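# Put the entire wire into the bin

## Task

Move the wire into the bin until every part of it rests lower than the bin's rim; the wire must not end up dangling over the table's edge, since that can count as failure.

## Robot and tools

Robot: two arms, left_arm and right_arm, each ending in a two-finger gripper. The fingers point along the gripper's +z axis and separate along its y axis. The reported end_effector_position is the spot between the finger pads, just under 1 cm behind the tips.

Frames. Scene frame: origin at table-top height, midway between the nominal arm bases, +z up, +x outward over the table, left_arm on the +y side (image left/right need not match). Calibrated bases: left_arm at (+0.027, +0.308, +0.032) m, quat_wxyz (+1.000, 0, 0, -0.002); right_arm at (+0.046, -0.291, +0.016) m, quat_wxyz (+1.000, 0, 0, +0.028). Each arm reports its hand pose, velocities, targets and wrist-camera pose in its own base frame; fixed cameras and the table use the scene frame. Motion offsets are taken along the axes of that arm's current Hand target. Printed poses can be wrong by a few centimetres, worse when reaching far.

Row layout (shared by execute_actions and move): 14 numbers, each in [-1, 1]: dx, dy, dz, rx, ry, rz, opening for left_arm, then the same seven for right_arm. Always give all 14, even when one arm idles. The six pose numbers are an offset, not a pose: they count from that arm's Hand target as it stood when the action or move began. Scale: 1.0 equals 0.6 m of translation or 180 degrees of rotation; rx, ry, rz form a single rotation vector. Sending six zeros re-commands the current Hand target. Opening is absolute, not an offset: +1 fully open (about 87 mm between pads), +0.5 about 69 mm, 0 about 43 mm, -0.5 about 18 mm, -1 closed. Writing 0 for opening is a real command, so repeat the present value to leave a gripper alone.

execute_actions(actions, cameras): actions is a list of actions; each action is a list of up to 15 rows, one per 1/30 s step; if fewer rows are given, the final row is held to fill 15 steps. Every row in an action is measured from the start pose of that action, not from the prior row, and each new action starts from the then-current Hand target, so sending the same offset twice moves twice as far. An empty actions list returns state plus all camera images. cameras takes names (cam_high, cam_low, cam_left_wrist, cam_right_wrist), ["all"], or []; an unknown name invalidates the call.

move(target, speed, blend, opening_speed, blocking, cameras): drives each gripper in a straight line from its Hand target. target is one 14-number row or up to 15 rows; every row is an offset from the same starting Hand targets, not from the previous row. speed is m/s, 0.002 to 2.9 (default 0.25), one value or one per target; rotation is capped at twice that in rad/s. blend, in metres, rounds corners at intermediate targets; 0 stops at each. opening_speed (0.2 or more, per second on the -1..+1 scale) ramps the fingers. blocking=false returns after about 0.5 s while motion continues. Paths do not avoid obstacles or the other arm, grippers lag and can overshoot at speed, and the whole move is capped at 10 s. Avoid paths sweeping close past an arm's own base. The result adds a move: line: done, off_target, moving, held or fault, plus limits such as paced (pose clipped) or held (steps withheld). done means within 10 mm and 2 degrees at rest; it says nothing about contact.

wait(seconds 0 to 10, cameras): lets time run with commands held. stop(cameras): brakes a running move. zoom_image(camera, region [x0, y0, x1, y1] in pixels, at most 504 by 504) enlarges part of a camera's newest image. Images are 672x504. finished_scene(scene): ends the scene, giving its integer number; irreversible, and the wire must stay in the bin without the robot.

Results: per-arm end_effector_position (m) and quat, Hand target (the last commanded pose after clipping; next offsets start here), Tool commands, grip_measured (on the opening scale; in Joint positions the gripper reads 0 closed to 1 open), joint torques (N m, positive toward larger joint values; entries 1-3 wrap at ±28), joint velocities (may read within noise), motor temperatures. Orientation commands are clipped to 40 degrees from the measured one each step. Grippers often stop short of the target or sag and tilt; check after each move and send the leftover distance as an offset. To hold something, command an opening about 0.04 below grip_measured at first contact. Joint ranges (rad): waist -2.618 to 3.054, shoulder 0.000 to 3.142, elbow 0.000 to 3.142 (straight at 2.901), wrist pitch -1.571 to 1.571, wrist yaw -1.571 to 1.571, wrist roll -2.094 to 2.094.

Avoid: dropping the wire or releasing it while moving, leaving anything off the table or hanging over its edge, fast impacts with the table or bin, hard presses, the two arms or grippers touching each other (even lightly, or one gripper squeezing the other's fingers), strain on wrist camera cables, and pushing persistently toward unreachable poses. To end a push, command the target back beyond the gripper. Motors heat when holding loads, stretched out or straining: MOTOR HOT appears at 75 °C, at 90 °C the arm folds and stops for the scene, and at 100 °C it collapses. Loose objects may occasionally get nudged by outside forces.

Each tool is called after "Call:" as a command line: name --argument value for each argument, lists and objects as JSON in quotes; but a table of rows of numbers goes row by row, as --pt "numbers of a row", without its own name.

## Session

Call:
execute_actions --actions '[]'

Scene clock: 0.00 s.
left_arm: end_effector_position=(+0.3791, +0.0193, +0.0415) grip_measured=+1.000 end_effector_quat_wxyz=(+0.556, -0.030, +0.830, +0.041) | right_arm: end_effector_position=(+0.3752, -0.0487, +0.0519) grip_measured=+1.000 end_effector_quat_wxyz=(+0.578, +0.112, +0.804, -0.083)
Joint positions: left_arm=[0.008 1.552 0.378 0.784 -0.094 -0.002 1] | right_arm=[-0.026 1.542 0.348 0.86 0.242 0.078 1]
Joint velocities: within noise
Joint torques (N m): no reading
Motor temperatures (°C): left_arm=[30 32 35 30 30 29 27] | right_arm=[27 31 35 28 30 29 26]
Heat: left arm: 35 °C; right arm: 35 °C.
Hand target: left_arm +0.3835, +0.0193, +0.0491; +0.566, -0.031, +0.823, +0.040 | right_arm +0.3762, -0.0487, +0.0536; +0.579, +0.112, +0.803, -0.083
Tool commands: left_gripper/opening=+1.0 right_gripper/opening=+1.0

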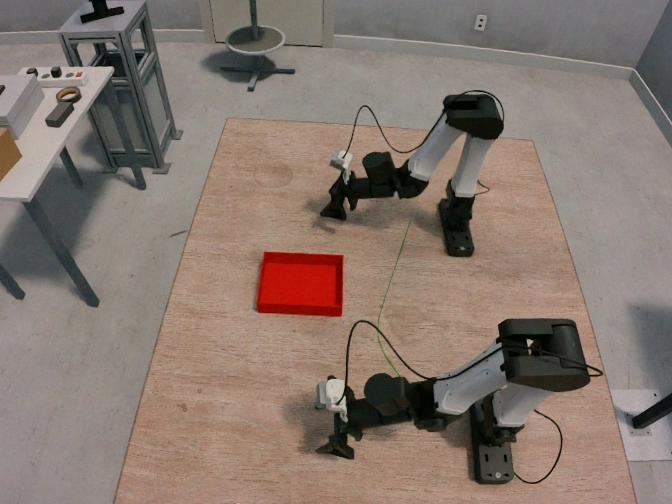

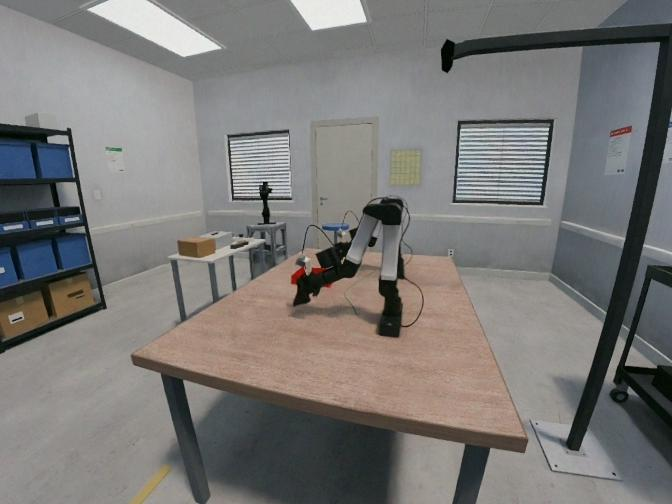

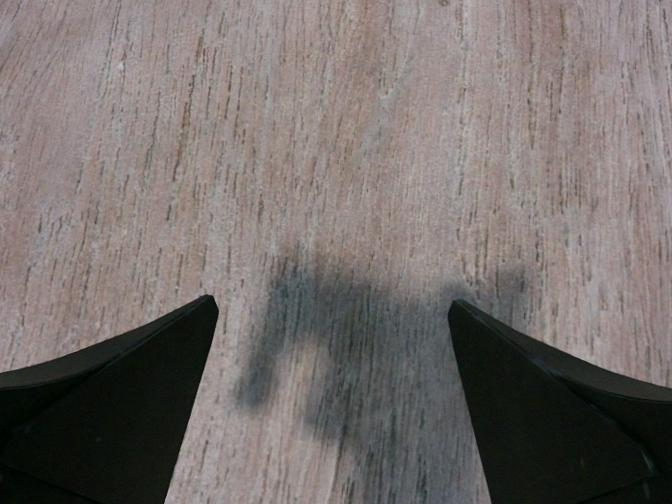

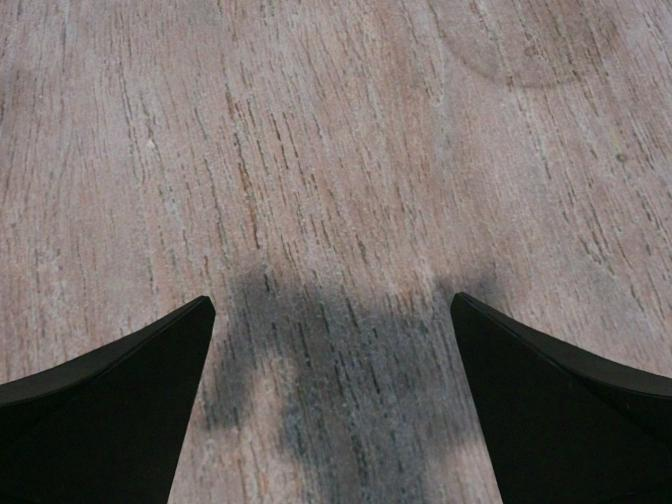

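Call:
zoom_image --camera "cam_high" --region '[240, 190, 500, 400]'

Call:
zoom_image --camera "cam_low" --region '[270, 190, 450, 350]'

Scaled by 1.938 from the camera's 672x504 image, which has a finer 960x720 frame.

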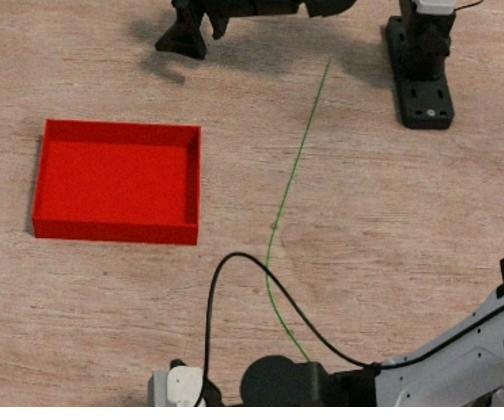

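Scaled by 2.800 from the camera's 672x504 image, which has a finer 960x720 frame.

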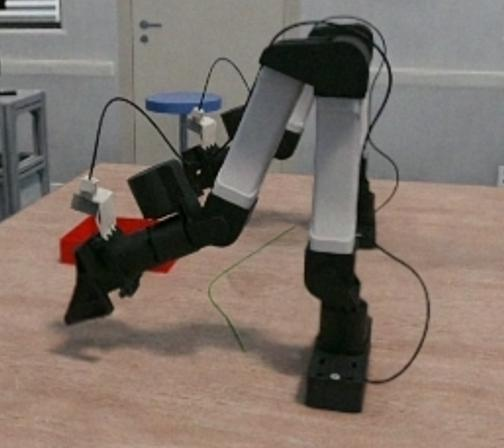

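Call:
move --target '[-0.264,0.1,-0.244,0,0,0,1,-0.13,0.372,-0.386,-0.362,0.271,-0.5,0]' --cameras '["all"]'

Scene clock: 51.77 s.
left_arm: end_effector_position=(+0.2989, +0.0642, +0.2384) grip_measured=+1.000 end_effector_quat_wxyz=(+0.556, -0.038, +0.830, +0.036) | right_arm: end_effector_position=(+0.2501, +0.2170, +0.1982) grip_measured=+0.000 end_effector_quat_wxyz=(-0.053, +0.703, -0.709, +0.007)
Joint positions: left_arm=[0.3 0.856 0.852 -0.392 0.175 0.092 1] | right_arm=[0.81 1.859 1.952 -1.558 0.017 -0.754 0.5]
Joint torques (N m): left_arm=[0.13 -2.29 11.26 1.87 0.09 0.07] | right_arm=[0.68 -6.11 6.45 0.45 -0.06 0.01]
Motor temperatures (°C): left_arm=[30 37 40 44 30 29 27] | right_arm=[27 33 37 32 30 29 26]
Heat: left arm: 44 °C; right arm: 37 °C.
Hand target: left_arm +0.2984, +0.0650, +0.2512; +0.566, -0.031, +0.823, +0.040 | right_arm +0.2504, +0.2202, +0.2000; -0.001, +0.707, -0.708, +0.000
Off the commanded pose: left_arm 0.013 m, 2 deg | right_arm 0.004 m, 6 deg.
joint sent to its limit (right arm) — joint 4 (wrist pitch), lower limit. The joint targets are off in orientation, not in position.
move: off_target (left_arm, right_arm)

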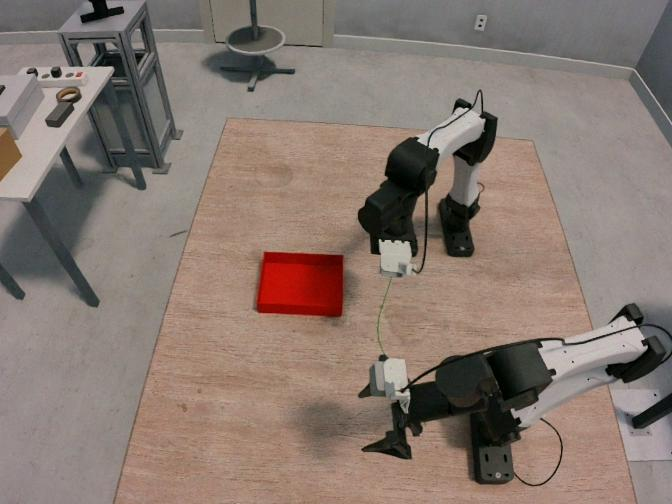

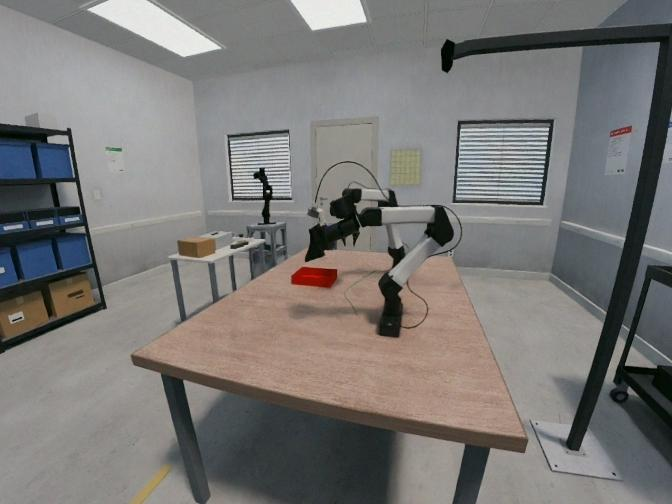

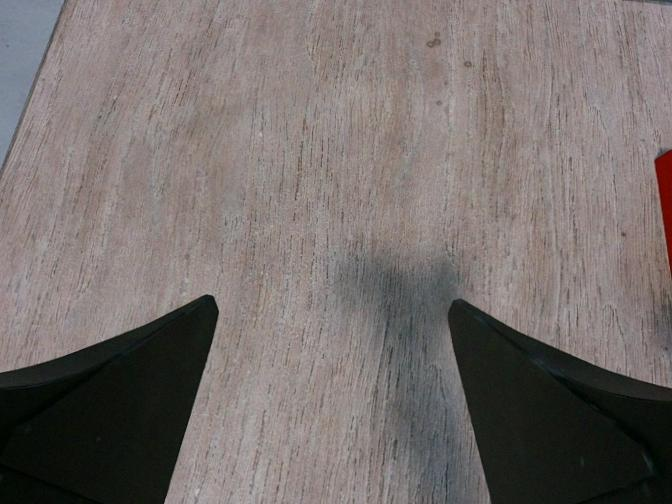

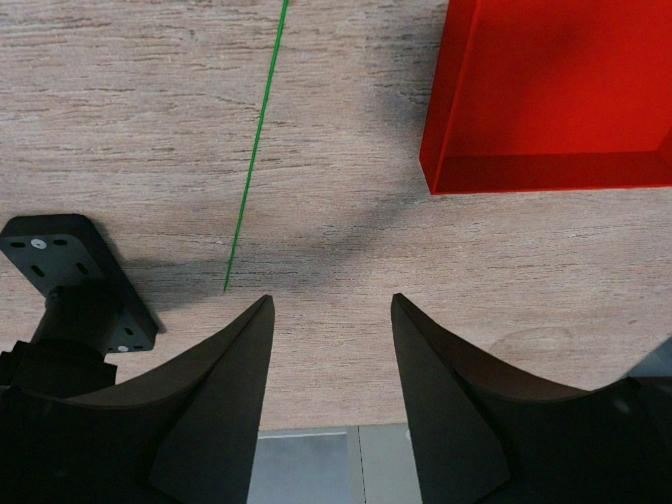

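Call:
move --target '[0,0,0,0,0,0,1,0,0,0.233,0,0,0,0.2]' --cameras '["all"]'

Scene clock: 65.97 s.
left_arm: end_effector_position=(+0.2988, +0.0642, +0.2382) grip_measured=+1.000 end_effector_quat_wxyz=(+0.556, -0.038, +0.830, +0.036) | right_arm: end_effector_position=(+0.2511, +0.2200, +0.0663) grip_measured=+0.200 end_effector_quat_wxyz=(-0.005, +0.705, -0.709, +0.005)
Joint positions: left_arm=[0.3 0.856 0.852 -0.393 0.176 0.092 1] | right_arm=[0.81 1.927 1.507 -1.141 0.01 -0.755 0.6]
Joint torques (N m): left_arm=[0.14 -2.28 11.26 1.87 0.08 0.07] | right_arm=[0.17 -6.95 4.11 0.52 -0.04 0.02]
Heat: left arm: 44 °C; right arm: 37 °C.
Hand target: left_arm +0.2984, +0.0650, +0.2512; +0.566, -0.030, +0.823, +0.040 | right_arm +0.2505, +0.2205, +0.0602; -0.001, +0.707, -0.708, +0.000
Off the commanded pose: left_arm 0.013 m, 2 deg | right_arm 0.006 m, 1 deg.
move: off_target (left_arm)

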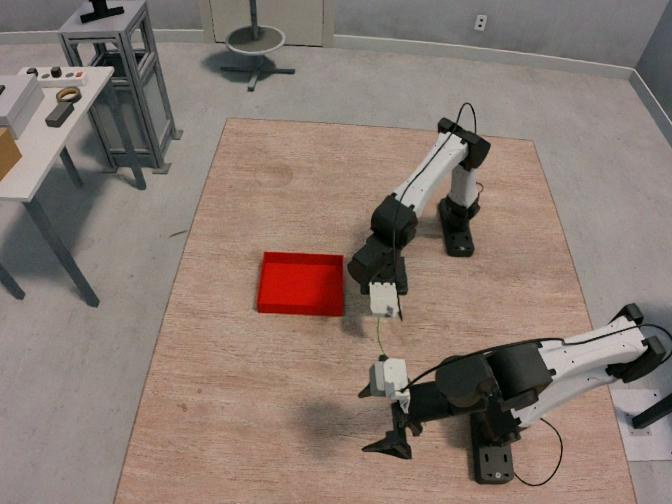

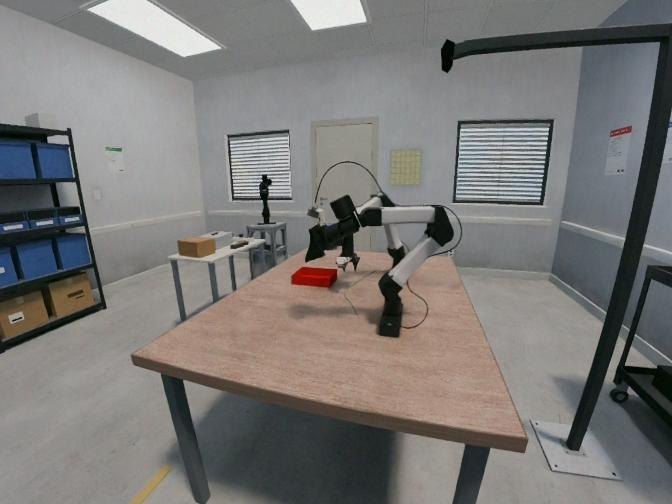

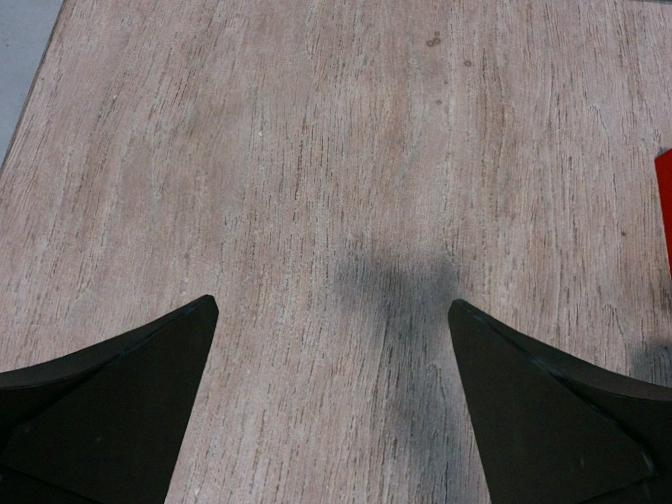

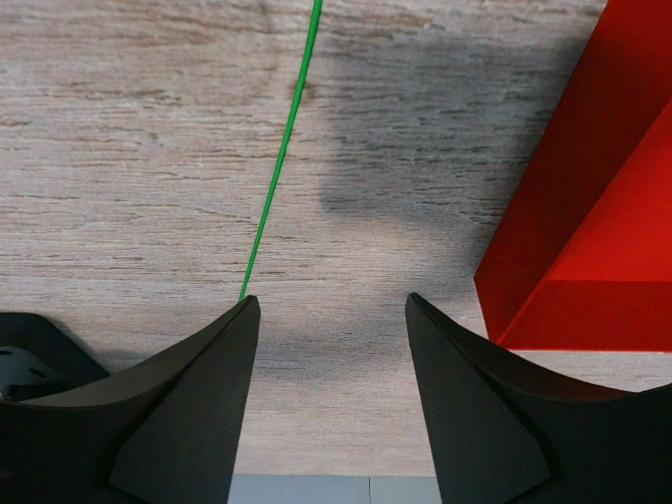

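Call:
move --target '[0,0,0,0,0,0,1,0,0,0.075,0,0,0,0.2]' --speed 0.1 --cameras '["cam_right_wrist"]'

Scene clock: 72.80 s.
left_arm: end_effector_position=(+0.2988, +0.0642, +0.2382) grip_measured=+1.000 end_effector_quat_wxyz=(+0.556, -0.038, +0.830, +0.036) | right_arm: end_effector_position=(+0.2527, +0.2217, +0.0237) grip_measured=+0.200 end_effector_quat_wxyz=(-0.010, +0.705, -0.709, +0.004)
Joint positions: left_arm=[0.3 0.856 0.852 -0.393 0.176 0.092 1] | right_arm=[0.81 1.969 1.392 -0.975 0.009 -0.755 0.6]
Joint torques (N m): left_arm=[0.14 -2.29 11.26 1.87 0.08 0.07] | right_arm=[0.01 -6.61 3.81 0.51 -0.08 -0.01]
Motor temperatures (°C): left_arm=[30 35 46 42 30 29 27] | right_arm=[27 33 37 30 30 29 26]
Heat: left arm: 46 °C; right arm: 37 °C.
Hand target: left_arm +0.2984, +0.0650, +0.2512; +0.566, -0.030, +0.823, +0.040 | right_arm +0.2506, +0.2206, +0.0153; -0.001, +0.707, -0.708, +0.000
Off the commanded pose: left_arm 0.013 m, 2 deg | right_arm 0.009 m, 1 deg.
move: off_target (left_arm)
Images, in order (width x height): cam_right_wrist 672x504.

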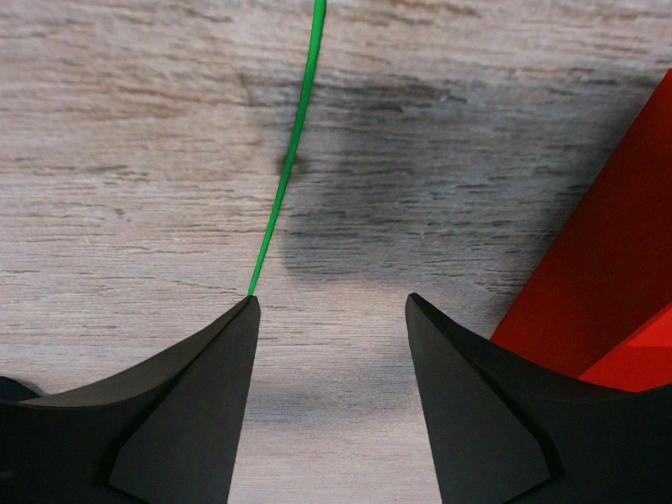

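Call:
move --target '[0,0,0,0,0,0,1,0,0.032,0.025,0,0,0,0.3]' --speed 0.06 --cameras '["cam_right_wrist"]'

Scene clock: 80.83 s.
left_arm: end_effector_position=(+0.2988, +0.0642, +0.2382) grip_measured=+1.000 end_effector_quat_wxyz=(+0.556, -0.038, +0.830, +0.036) | right_arm: end_effector_position=(+0.2346, +0.2193, +0.0020) grip_measured=+0.300 end_effector_quat_wxyz=(+0.001, +0.707, -0.707, +0.004)
Joint positions: left_arm=[0.3 0.856 0.852 -0.393 0.176 0.092 1] | right_arm=[0.843 1.969 1.297 -0.9 0.008 -0.728 0.65]
Joint torques (N m): left_arm=[0.13 -2.28 11.26 1.87 0.08 0.07] | right_arm=[0.75 -8.06 3.37 0.5 -0.06 0.11]
Heat: left arm: 47 °C; right arm: 37 °C.
Hand target: left_arm +0.2984, +0.0650, +0.2512; +0.566, -0.030, +0.823, +0.040 | right_arm +0.2314, +0.2206, +0.0002; -0.001, +0.707, -0.708, +0.000
Off the commanded pose: left_arm 0.013 m, 2 deg | right_arm 0.004 m, 1 deg.
move: off_target (left_arm)
Images, in order (width x height): cam_right_wrist 672x504.

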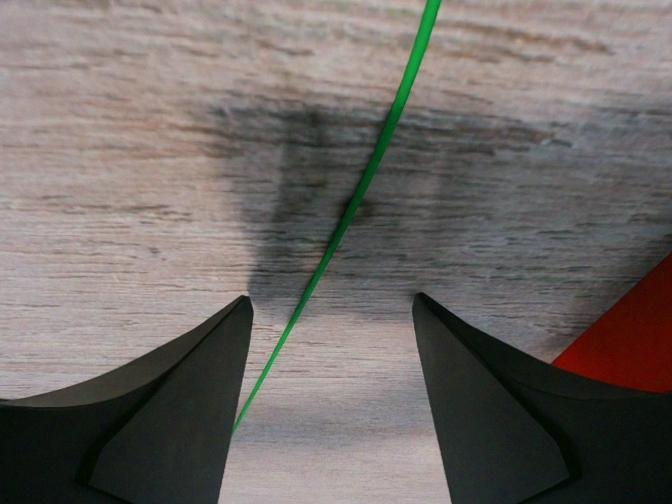

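Call:
move --target '[0,0,0,0,0,0,1,0,0,0.02,0,0,0,0.3]' --speed 0.03 --cameras '["cam_right_wrist"]'

Scene clock: 85.77 s.
left_arm: end_effector_position=(+0.2988, +0.0642, +0.2382) grip_measured=+1.000 end_effector_quat_wxyz=(+0.556, -0.038, +0.830, +0.036) | right_arm: end_effector_position=(+0.2349, +0.2195, -0.0006) grip_measured=+0.300 end_effector_quat_wxyz=(-0.002, +0.706, -0.709, +0.005)
Joint positions: left_arm=[0.3 0.856 0.852 -0.393 0.176 0.092 1] | right_arm=[0.843 1.969 1.286 -0.883 0.01 -0.724 0.65]
Joint torques (N m): left_arm=[0.14 -2.29 11.28 1.87 0.08 0.07] | right_arm=[0.72 -6.63 2.39 0.75 -0.04 0.06]
Heat: left arm: 48 °C; right arm: 37 °C.
Hand target: left_arm +0.2984, +0.0650, +0.2512; +0.566, -0.030, +0.823, +0.040 | right_arm +0.2313, +0.2206, -0.0118; -0.001, +0.707, -0.708, +0.000
Off the commanded pose: left_arm 0.013 m, 2 deg | right_arm 0.012 m, 1 deg.
move: off_target (left_arm, right_arm)
Images, in order (width x height): cam_right_wrist 672x504.

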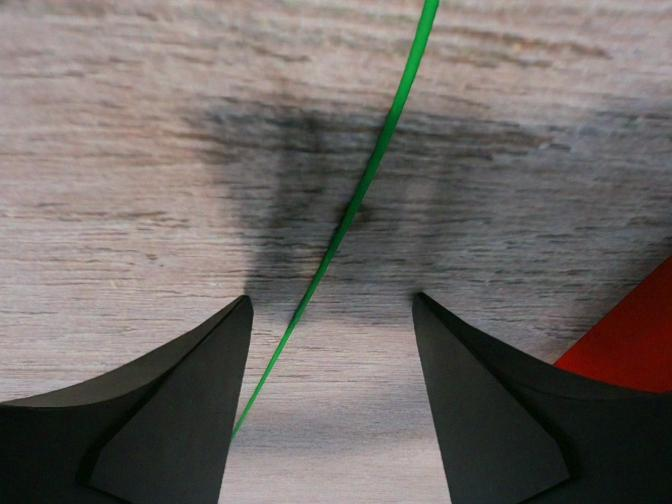

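Call:
move --target '[0,0,0,0,0,0,1,0,0,0,0,0,0,-1]' --opening_speed 1 --cameras '["cam_right_wrist"]'

Scene clock: 92.17 s.
left_arm: end_effector_position=(+0.2988, +0.0642, +0.2382) grip_measured=+1.000 end_effector_quat_wxyz=(+0.556, -0.038, +0.830, +0.036) | right_arm: end_effector_position=(+0.2388, +0.2213, -0.0008) grip_measured=-0.944 end_effector_quat_wxyz=(-0.011, +0.705, -0.709, +0.009)
Joint positions: left_arm=[0.3 0.856 0.852 -0.393 0.176 0.092 1] | right_arm=[0.843 1.969 1.286 -0.867 0.02 -0.723 0.028]
Joint torques (N m): left_arm=[0.13 -2.29 11.26 1.87 0.08 0.07] | right_arm=[0.65 -6.82 2.36 0.67 -0.14 0.11]
Heat: left arm: 49 °C; right arm: 37 °C.
Hand target: left_arm +0.2984, +0.0650, +0.2512; +0.566, -0.030, +0.823, +0.040 | right_arm +0.2314, +0.2206, -0.0118; -0.001, +0.707, -0.708, +0.000
Off the commanded pose: left_arm 0.013 m, 2 deg | right_arm 0.013 m, 2 deg.
move: off_target (left_arm, right_arm)
Images, in order (width x height): cam_right_wrist 672x504.

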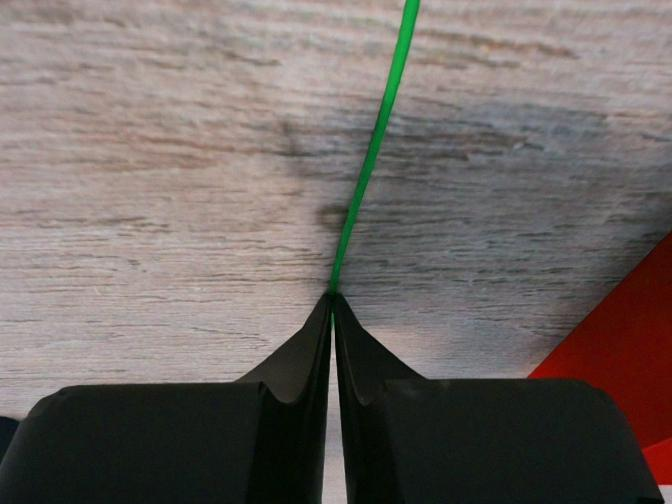

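Call:
move --target '[0,0,0,0,0,0,1,0,0,-0.3,0,0,0,-1]' --speed 0.15 --cameras '["all"]'

Call:
zoom_image --camera "cam_high" --region '[240, 190, 500, 400]'

Call:
zoom_image --camera "cam_low" --region '[270, 190, 450, 350]'

Scene clock: 100.40 s.
left_arm: end_effector_position=(+0.2988, +0.0642, +0.2382) grip_measured=+1.000 end_effector_quat_wxyz=(+0.556, -0.038, +0.830, +0.036) | right_arm: end_effector_position=(+0.2328, +0.2174, +0.1620) grip_measured=-0.944 end_effector_quat_wxyz=(+0.006, +0.705, -0.709, +0.005)
Joint positions: left_arm=[0.3 0.856 0.852 -0.393 0.176 0.092 1] | right_arm=[0.843 1.893 1.839 -1.529 0.009 -0.723 0.028]
Joint torques (N m): left_arm=[0.13 -2.29 11.26 1.87 0.08 0.07] | right_arm=[0.65 -7.91 6.24 0.27 -0.01 0.05]
Heat: left arm: 50 °C; right arm: 37 °C.
Hand target: left_arm +0.2984, +0.0650, +0.2512; +0.566, -0.030, +0.823, +0.040 | right_arm +0.2312, +0.2203, +0.1682; -0.001, +0.707, -0.708, +0.000
Off the commanded pose: left_arm 0.013 m, 2 deg | right_arm 0.007 m, 1 deg.
move: off_target (left_arm)

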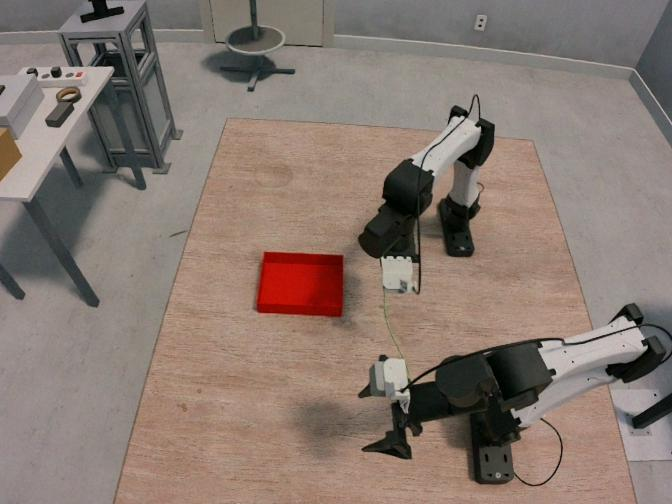

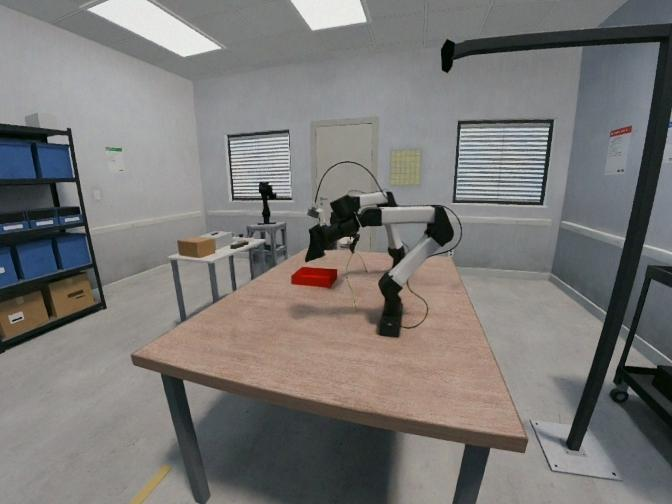

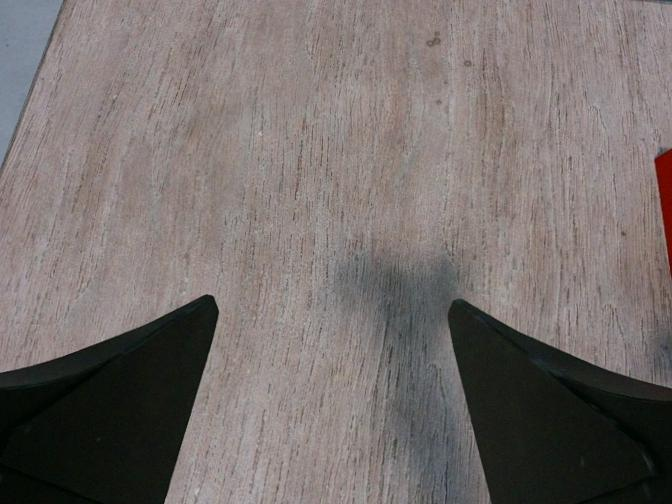

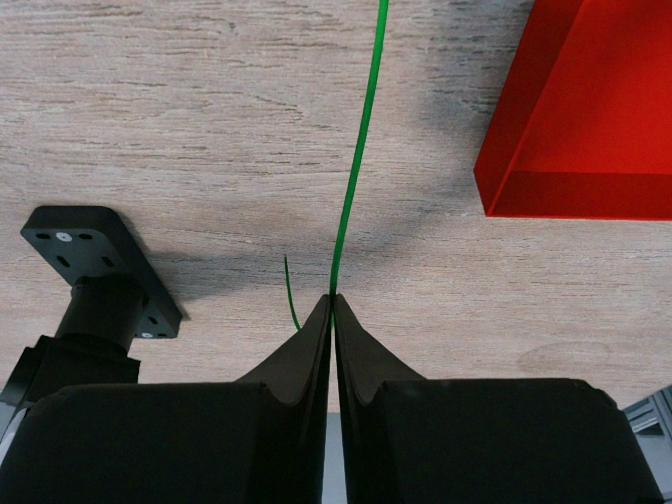

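Scaled by 1.938 from the camera's 672x504 image, which has a finer 960x720 frame.

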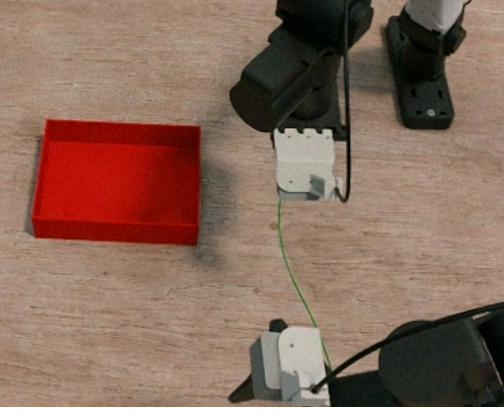

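Scaled by 2.800 from the camera's 672x504 image, which has a finer 960x720 frame.

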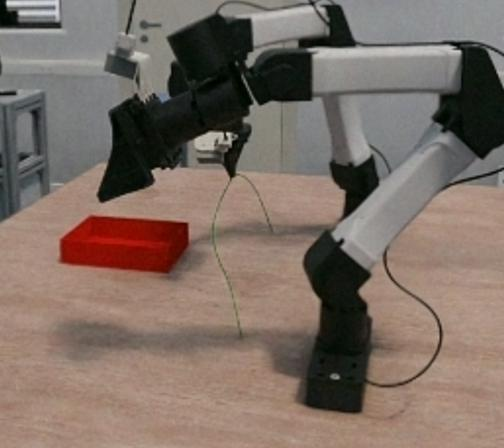

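Call:
move --pt "0 0 0 0 0 0 1 0 -0.083 -0.317 0.333 0 0 -1" --pt "0 0 0 0 0 0 1 0.15 -0.317 -0.317 0.333 0 0 -1" --speed 0.15 --cameras '["all"]'

Call:
zoom_image --camera "cam_high" --region '[240, 190, 500, 400]'

Call:
zoom_image --camera "cam_low" --region '[270, 190, 450, 350]'

Scene clock: 139.77 s.
left_arm: end_effector_position=(+0.2988, +0.0642, +0.2382) grip_measured=+1.000 end_effector_quat_wxyz=(+0.556, -0.038, +0.830, +0.036) | right_arm: end_effector_position=(+0.4159, +0.1272, +0.3589) grip_measured=-0.944 end_effector_quat_wxyz=(-0.352, +0.610, -0.615, +0.354)
Joint positions: left_arm=[0.3 0.856 0.852 -0.393 0.176 0.092 1] | right_arm=[0.572 1.598 1.816 -0.823 0.493 -1.254 0.028]
Joint torques (N m): left_arm=[0.14 -2.28 11.28 1.87 0.08 0.07] | right_arm=[0.08 -4.63 6.3 2.04 0.19 0.04]
Motor temperatures (°C): left_arm=[30 33 54 43 30 29 27] | right_arm=[27 36 39 30 30 29 27]
Heat: left arm: 54 °C; right arm: 39 °C.
Hand target: left_arm +0.2984, +0.0650, +0.2512; +0.566, -0.030, +0.823, +0.040 | right_arm +0.4211, +0.1298, +0.3584; -0.354, +0.612, -0.613, +0.353
Off the commanded pose: left_arm 0.013 m, 2 deg | right_arm 0.006 m, 0 deg.
move: off_target (left_arm)

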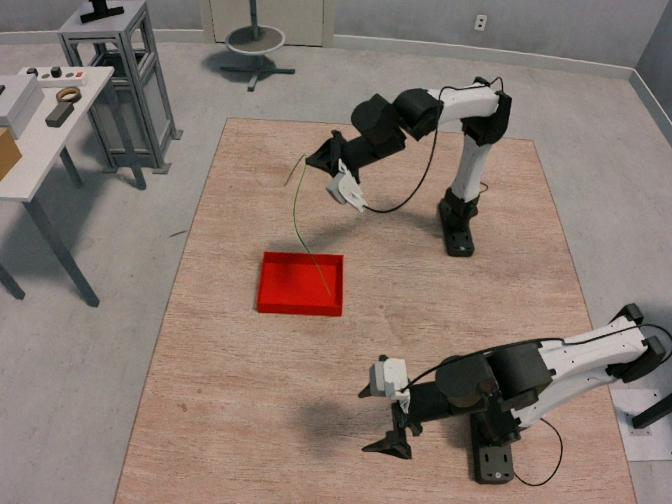

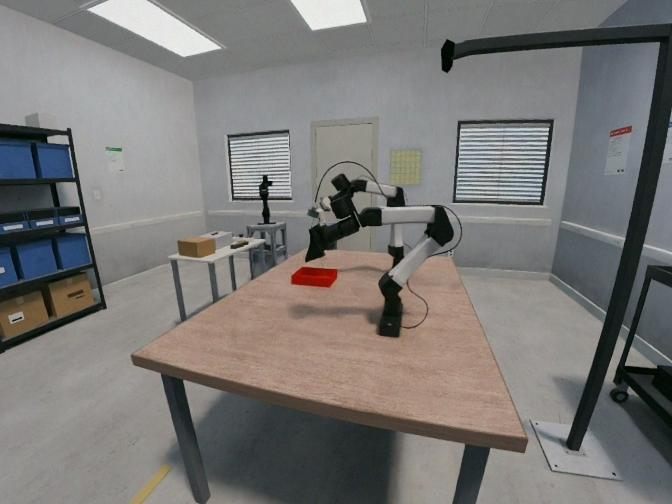

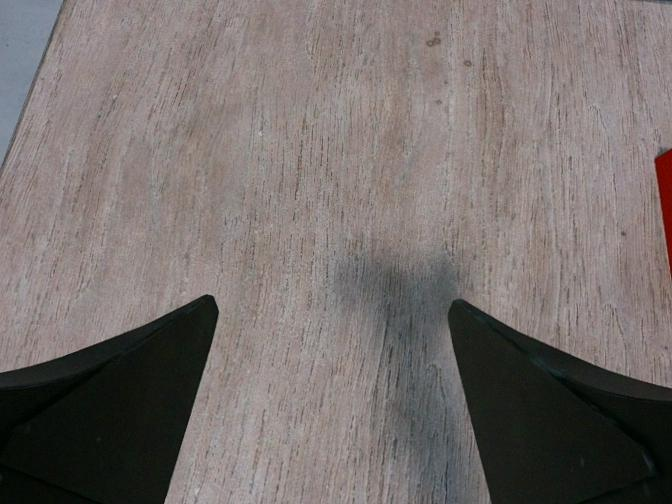

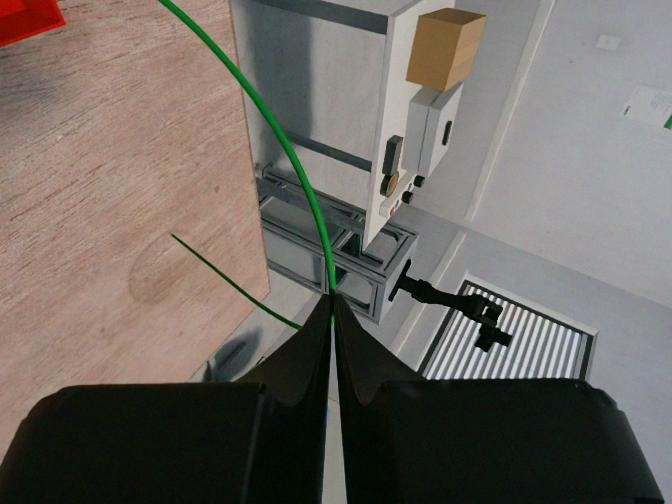

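Scaled by 1.938 from the camera's 672x504 image, which has a finer 960x720 frame.

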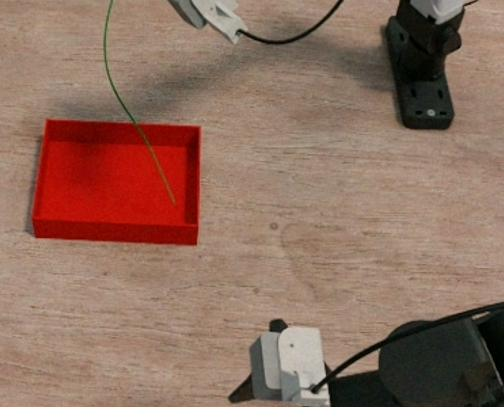

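Scaled by 2.800 from the camera's 672x504 image, which has a finer 960x720 frame.

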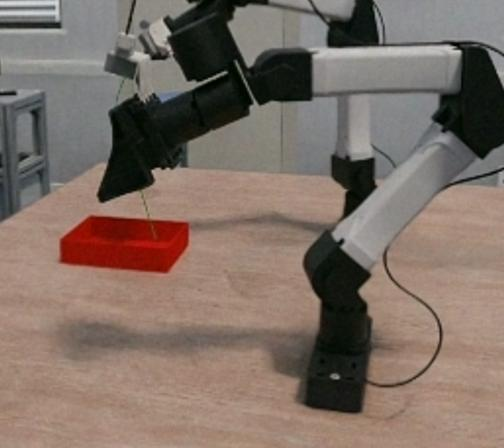

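Call:
move --target '[0.264,-0.1,0.22,0,0,0,1,0.033,-0.099,0.039,0,0,0.5,-1]' --speed 0.15 --cameras '["all"]'

Call:
zoom_image --camera "cam_high" --region '[200, 120, 460, 330]'

Call:
zoom_image --camera "cam_low" --region '[270, 170, 450, 330]'

Scene clock: 172.10 s.
left_arm: end_effector_position=(+0.3685, +0.0193, +0.0528) grip_measured=+1.000 end_effector_quat_wxyz=(+0.559, -0.025, +0.828, +0.042) | right_arm: end_effector_position=(+0.4678, +0.1100, +0.4031) grip_measured=-0.944 end_effector_quat_wxyz=(+0.518, -0.002, +0.855, +0.000)
Joint positions: left_arm=[0.009 1.454 0.352 0.72 -0.089 0.009 1] | right_arm=[0.319 2.081 2.846 -1.266 0.279 0.148 0.028]
Joint torques (N m): left_arm=[-1.02 -4.41 6.11 2.24 -0.15 -0.18] | right_arm=[-0.31 -6.08 5.12 1.88 0.1 0.09]
Heat: left arm: 54 °C; right arm: 40 °C.
Hand target: left_arm +0.3702, +0.0180, +0.0544; +0.566, -0.031, +0.823, +0.040 | right_arm +0.4711, +0.1099, +0.3981; +0.500, +0.001, +0.866, +0.000
Off the commanded pose: left_arm 0.003 m, 1 deg | right_arm 0.006 m, 3 deg.
elbow stopped short (right arm): the move would have taken joint 3 (elbow) straighter than the controller allows.
move: off_target (right_arm)

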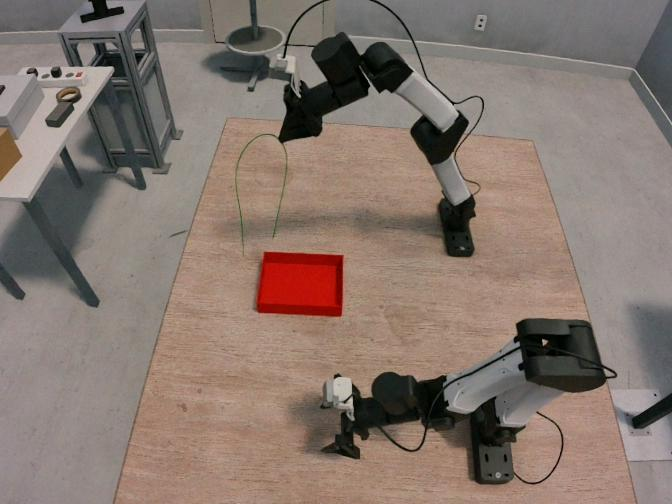

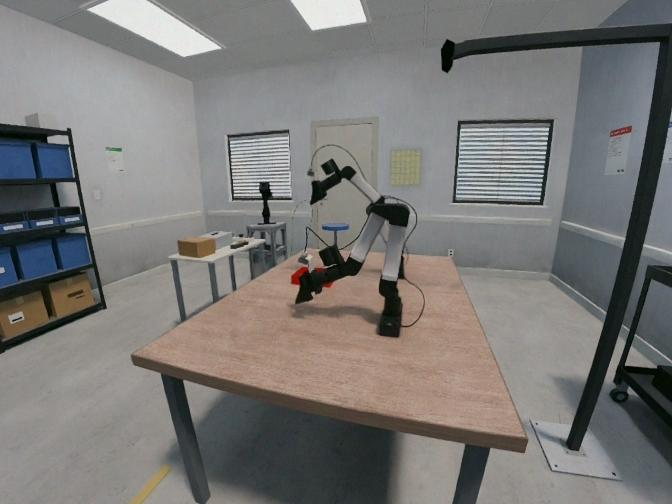

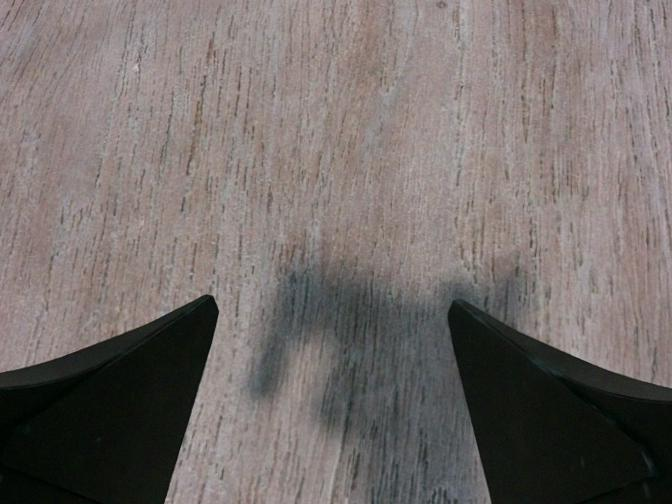

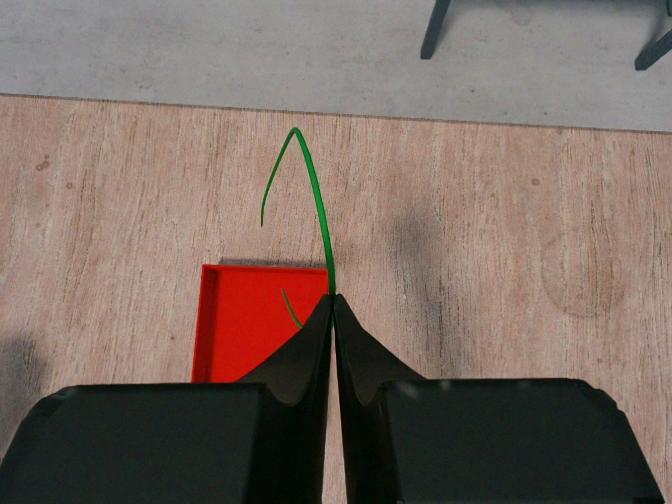

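Scaled by 1.938 from the camera's 672x504 image, which has a finer 960x720 frame.

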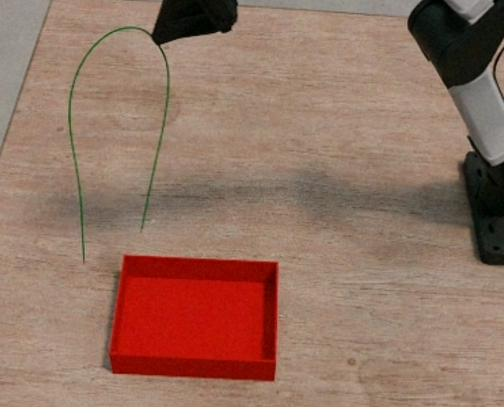

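Scaled by 2.800 from the camera's 672x504 image, which has a finer 960x720 frame.

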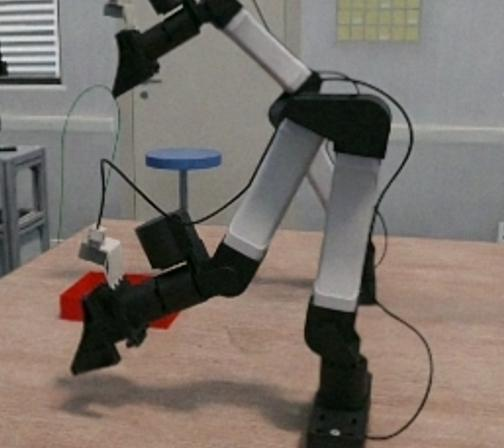

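Call:
move --target '[0,0,0,0,0,0,1,0.19,0.008,-0.036,0,0,0,-1]' --speed 0.12 --cameras '["all"]'

Call:
zoom_image --camera "cam_high" --region '[200, 120, 460, 330]'

Call:
zoom_image --camera "cam_low" --region '[270, 170, 450, 330]'

Scene clock: 186.80 s.
left_arm: end_effector_position=(+0.3686, +0.0193, +0.0529) grip_measured=+1.000 end_effector_quat_wxyz=(+0.559, -0.025, +0.828, +0.042) | right_arm: end_effector_position=(+0.3996, +0.1152, +0.3054) grip_measured=-0.944 end_effector_quat_wxyz=(+0.492, -0.003, +0.871, -0.002)
Joint positions: left_arm=[0.009 1.454 0.352 0.72 -0.089 0.009 1] | right_arm=[0.403 1.492 1.641 -0.73 0.343 0.209 0.028]
Joint torques (N m): left_arm=[-1.01 -4.4 6.11 2.23 -0.15 -0.17] | right_arm=[0.75 -7.16 4.38 2.07 0.31 0.12]
Motor temperatures (°C): left_arm=[30 33 50 51 29 29 27] | right_arm=[27 36 39 33 30 29 28]
Heat: left arm: 51 °C; right arm: 39 °C.
Hand target: left_arm +0.3702, +0.0179, +0.0544; +0.566, -0.031, +0.823, +0.040 | right_arm +0.3954, +0.1149, +0.3100; +0.500, +0.001, +0.866, +0.000
Off the commanded pose: left_arm 0.003 m, 1 deg | right_arm 0.006 m, 1 deg.
move: done

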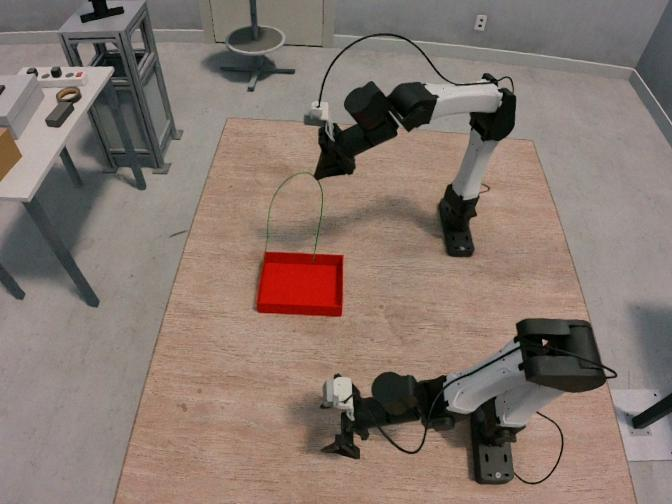

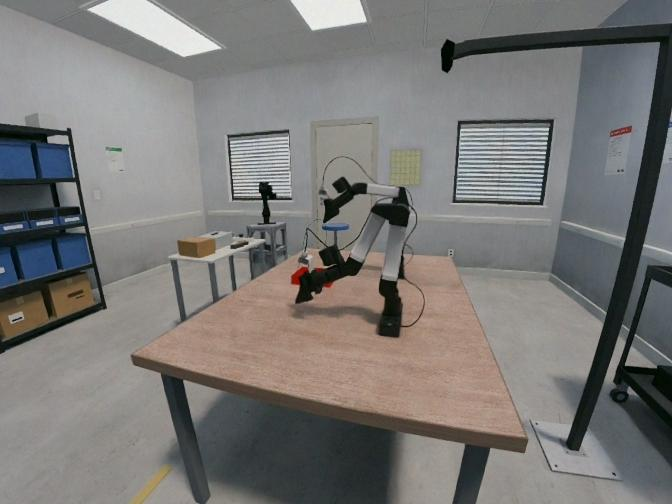

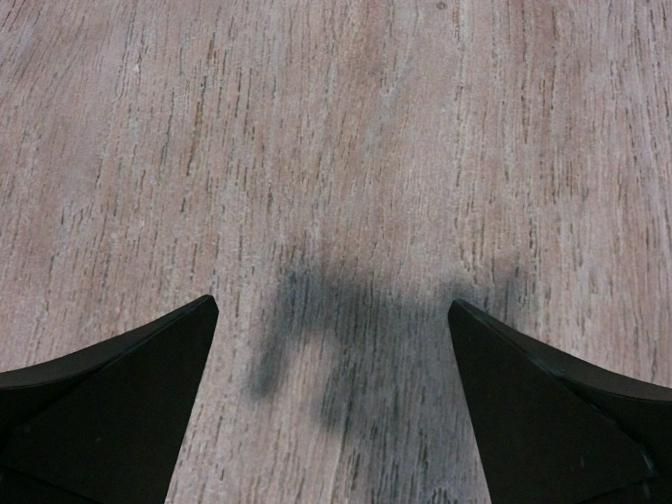

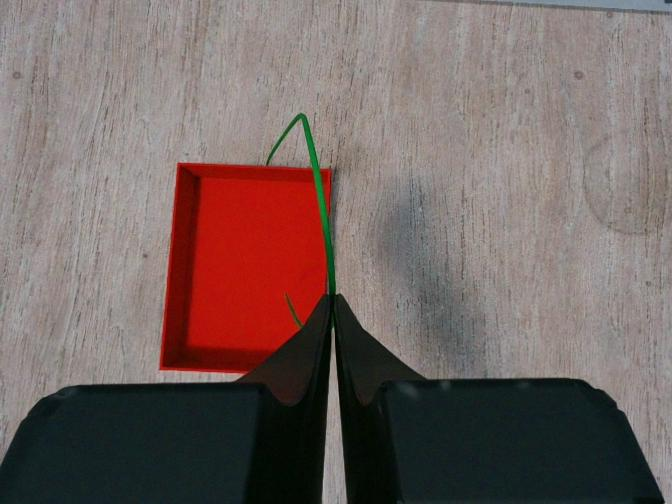

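Scaled by 1.938 from the camera's 672x504 image, which has a finer 960x720 frame.

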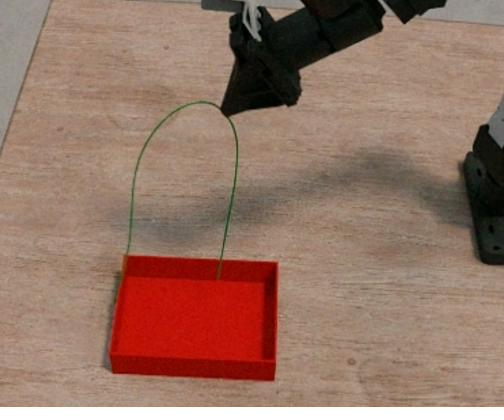

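Scaled by 2.800 from the camera's 672x504 image, which has a finer 960x720 frame.

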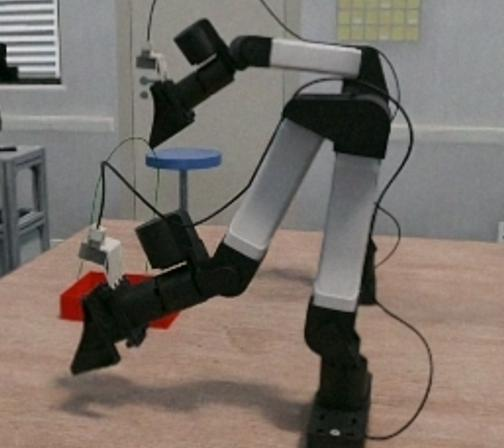

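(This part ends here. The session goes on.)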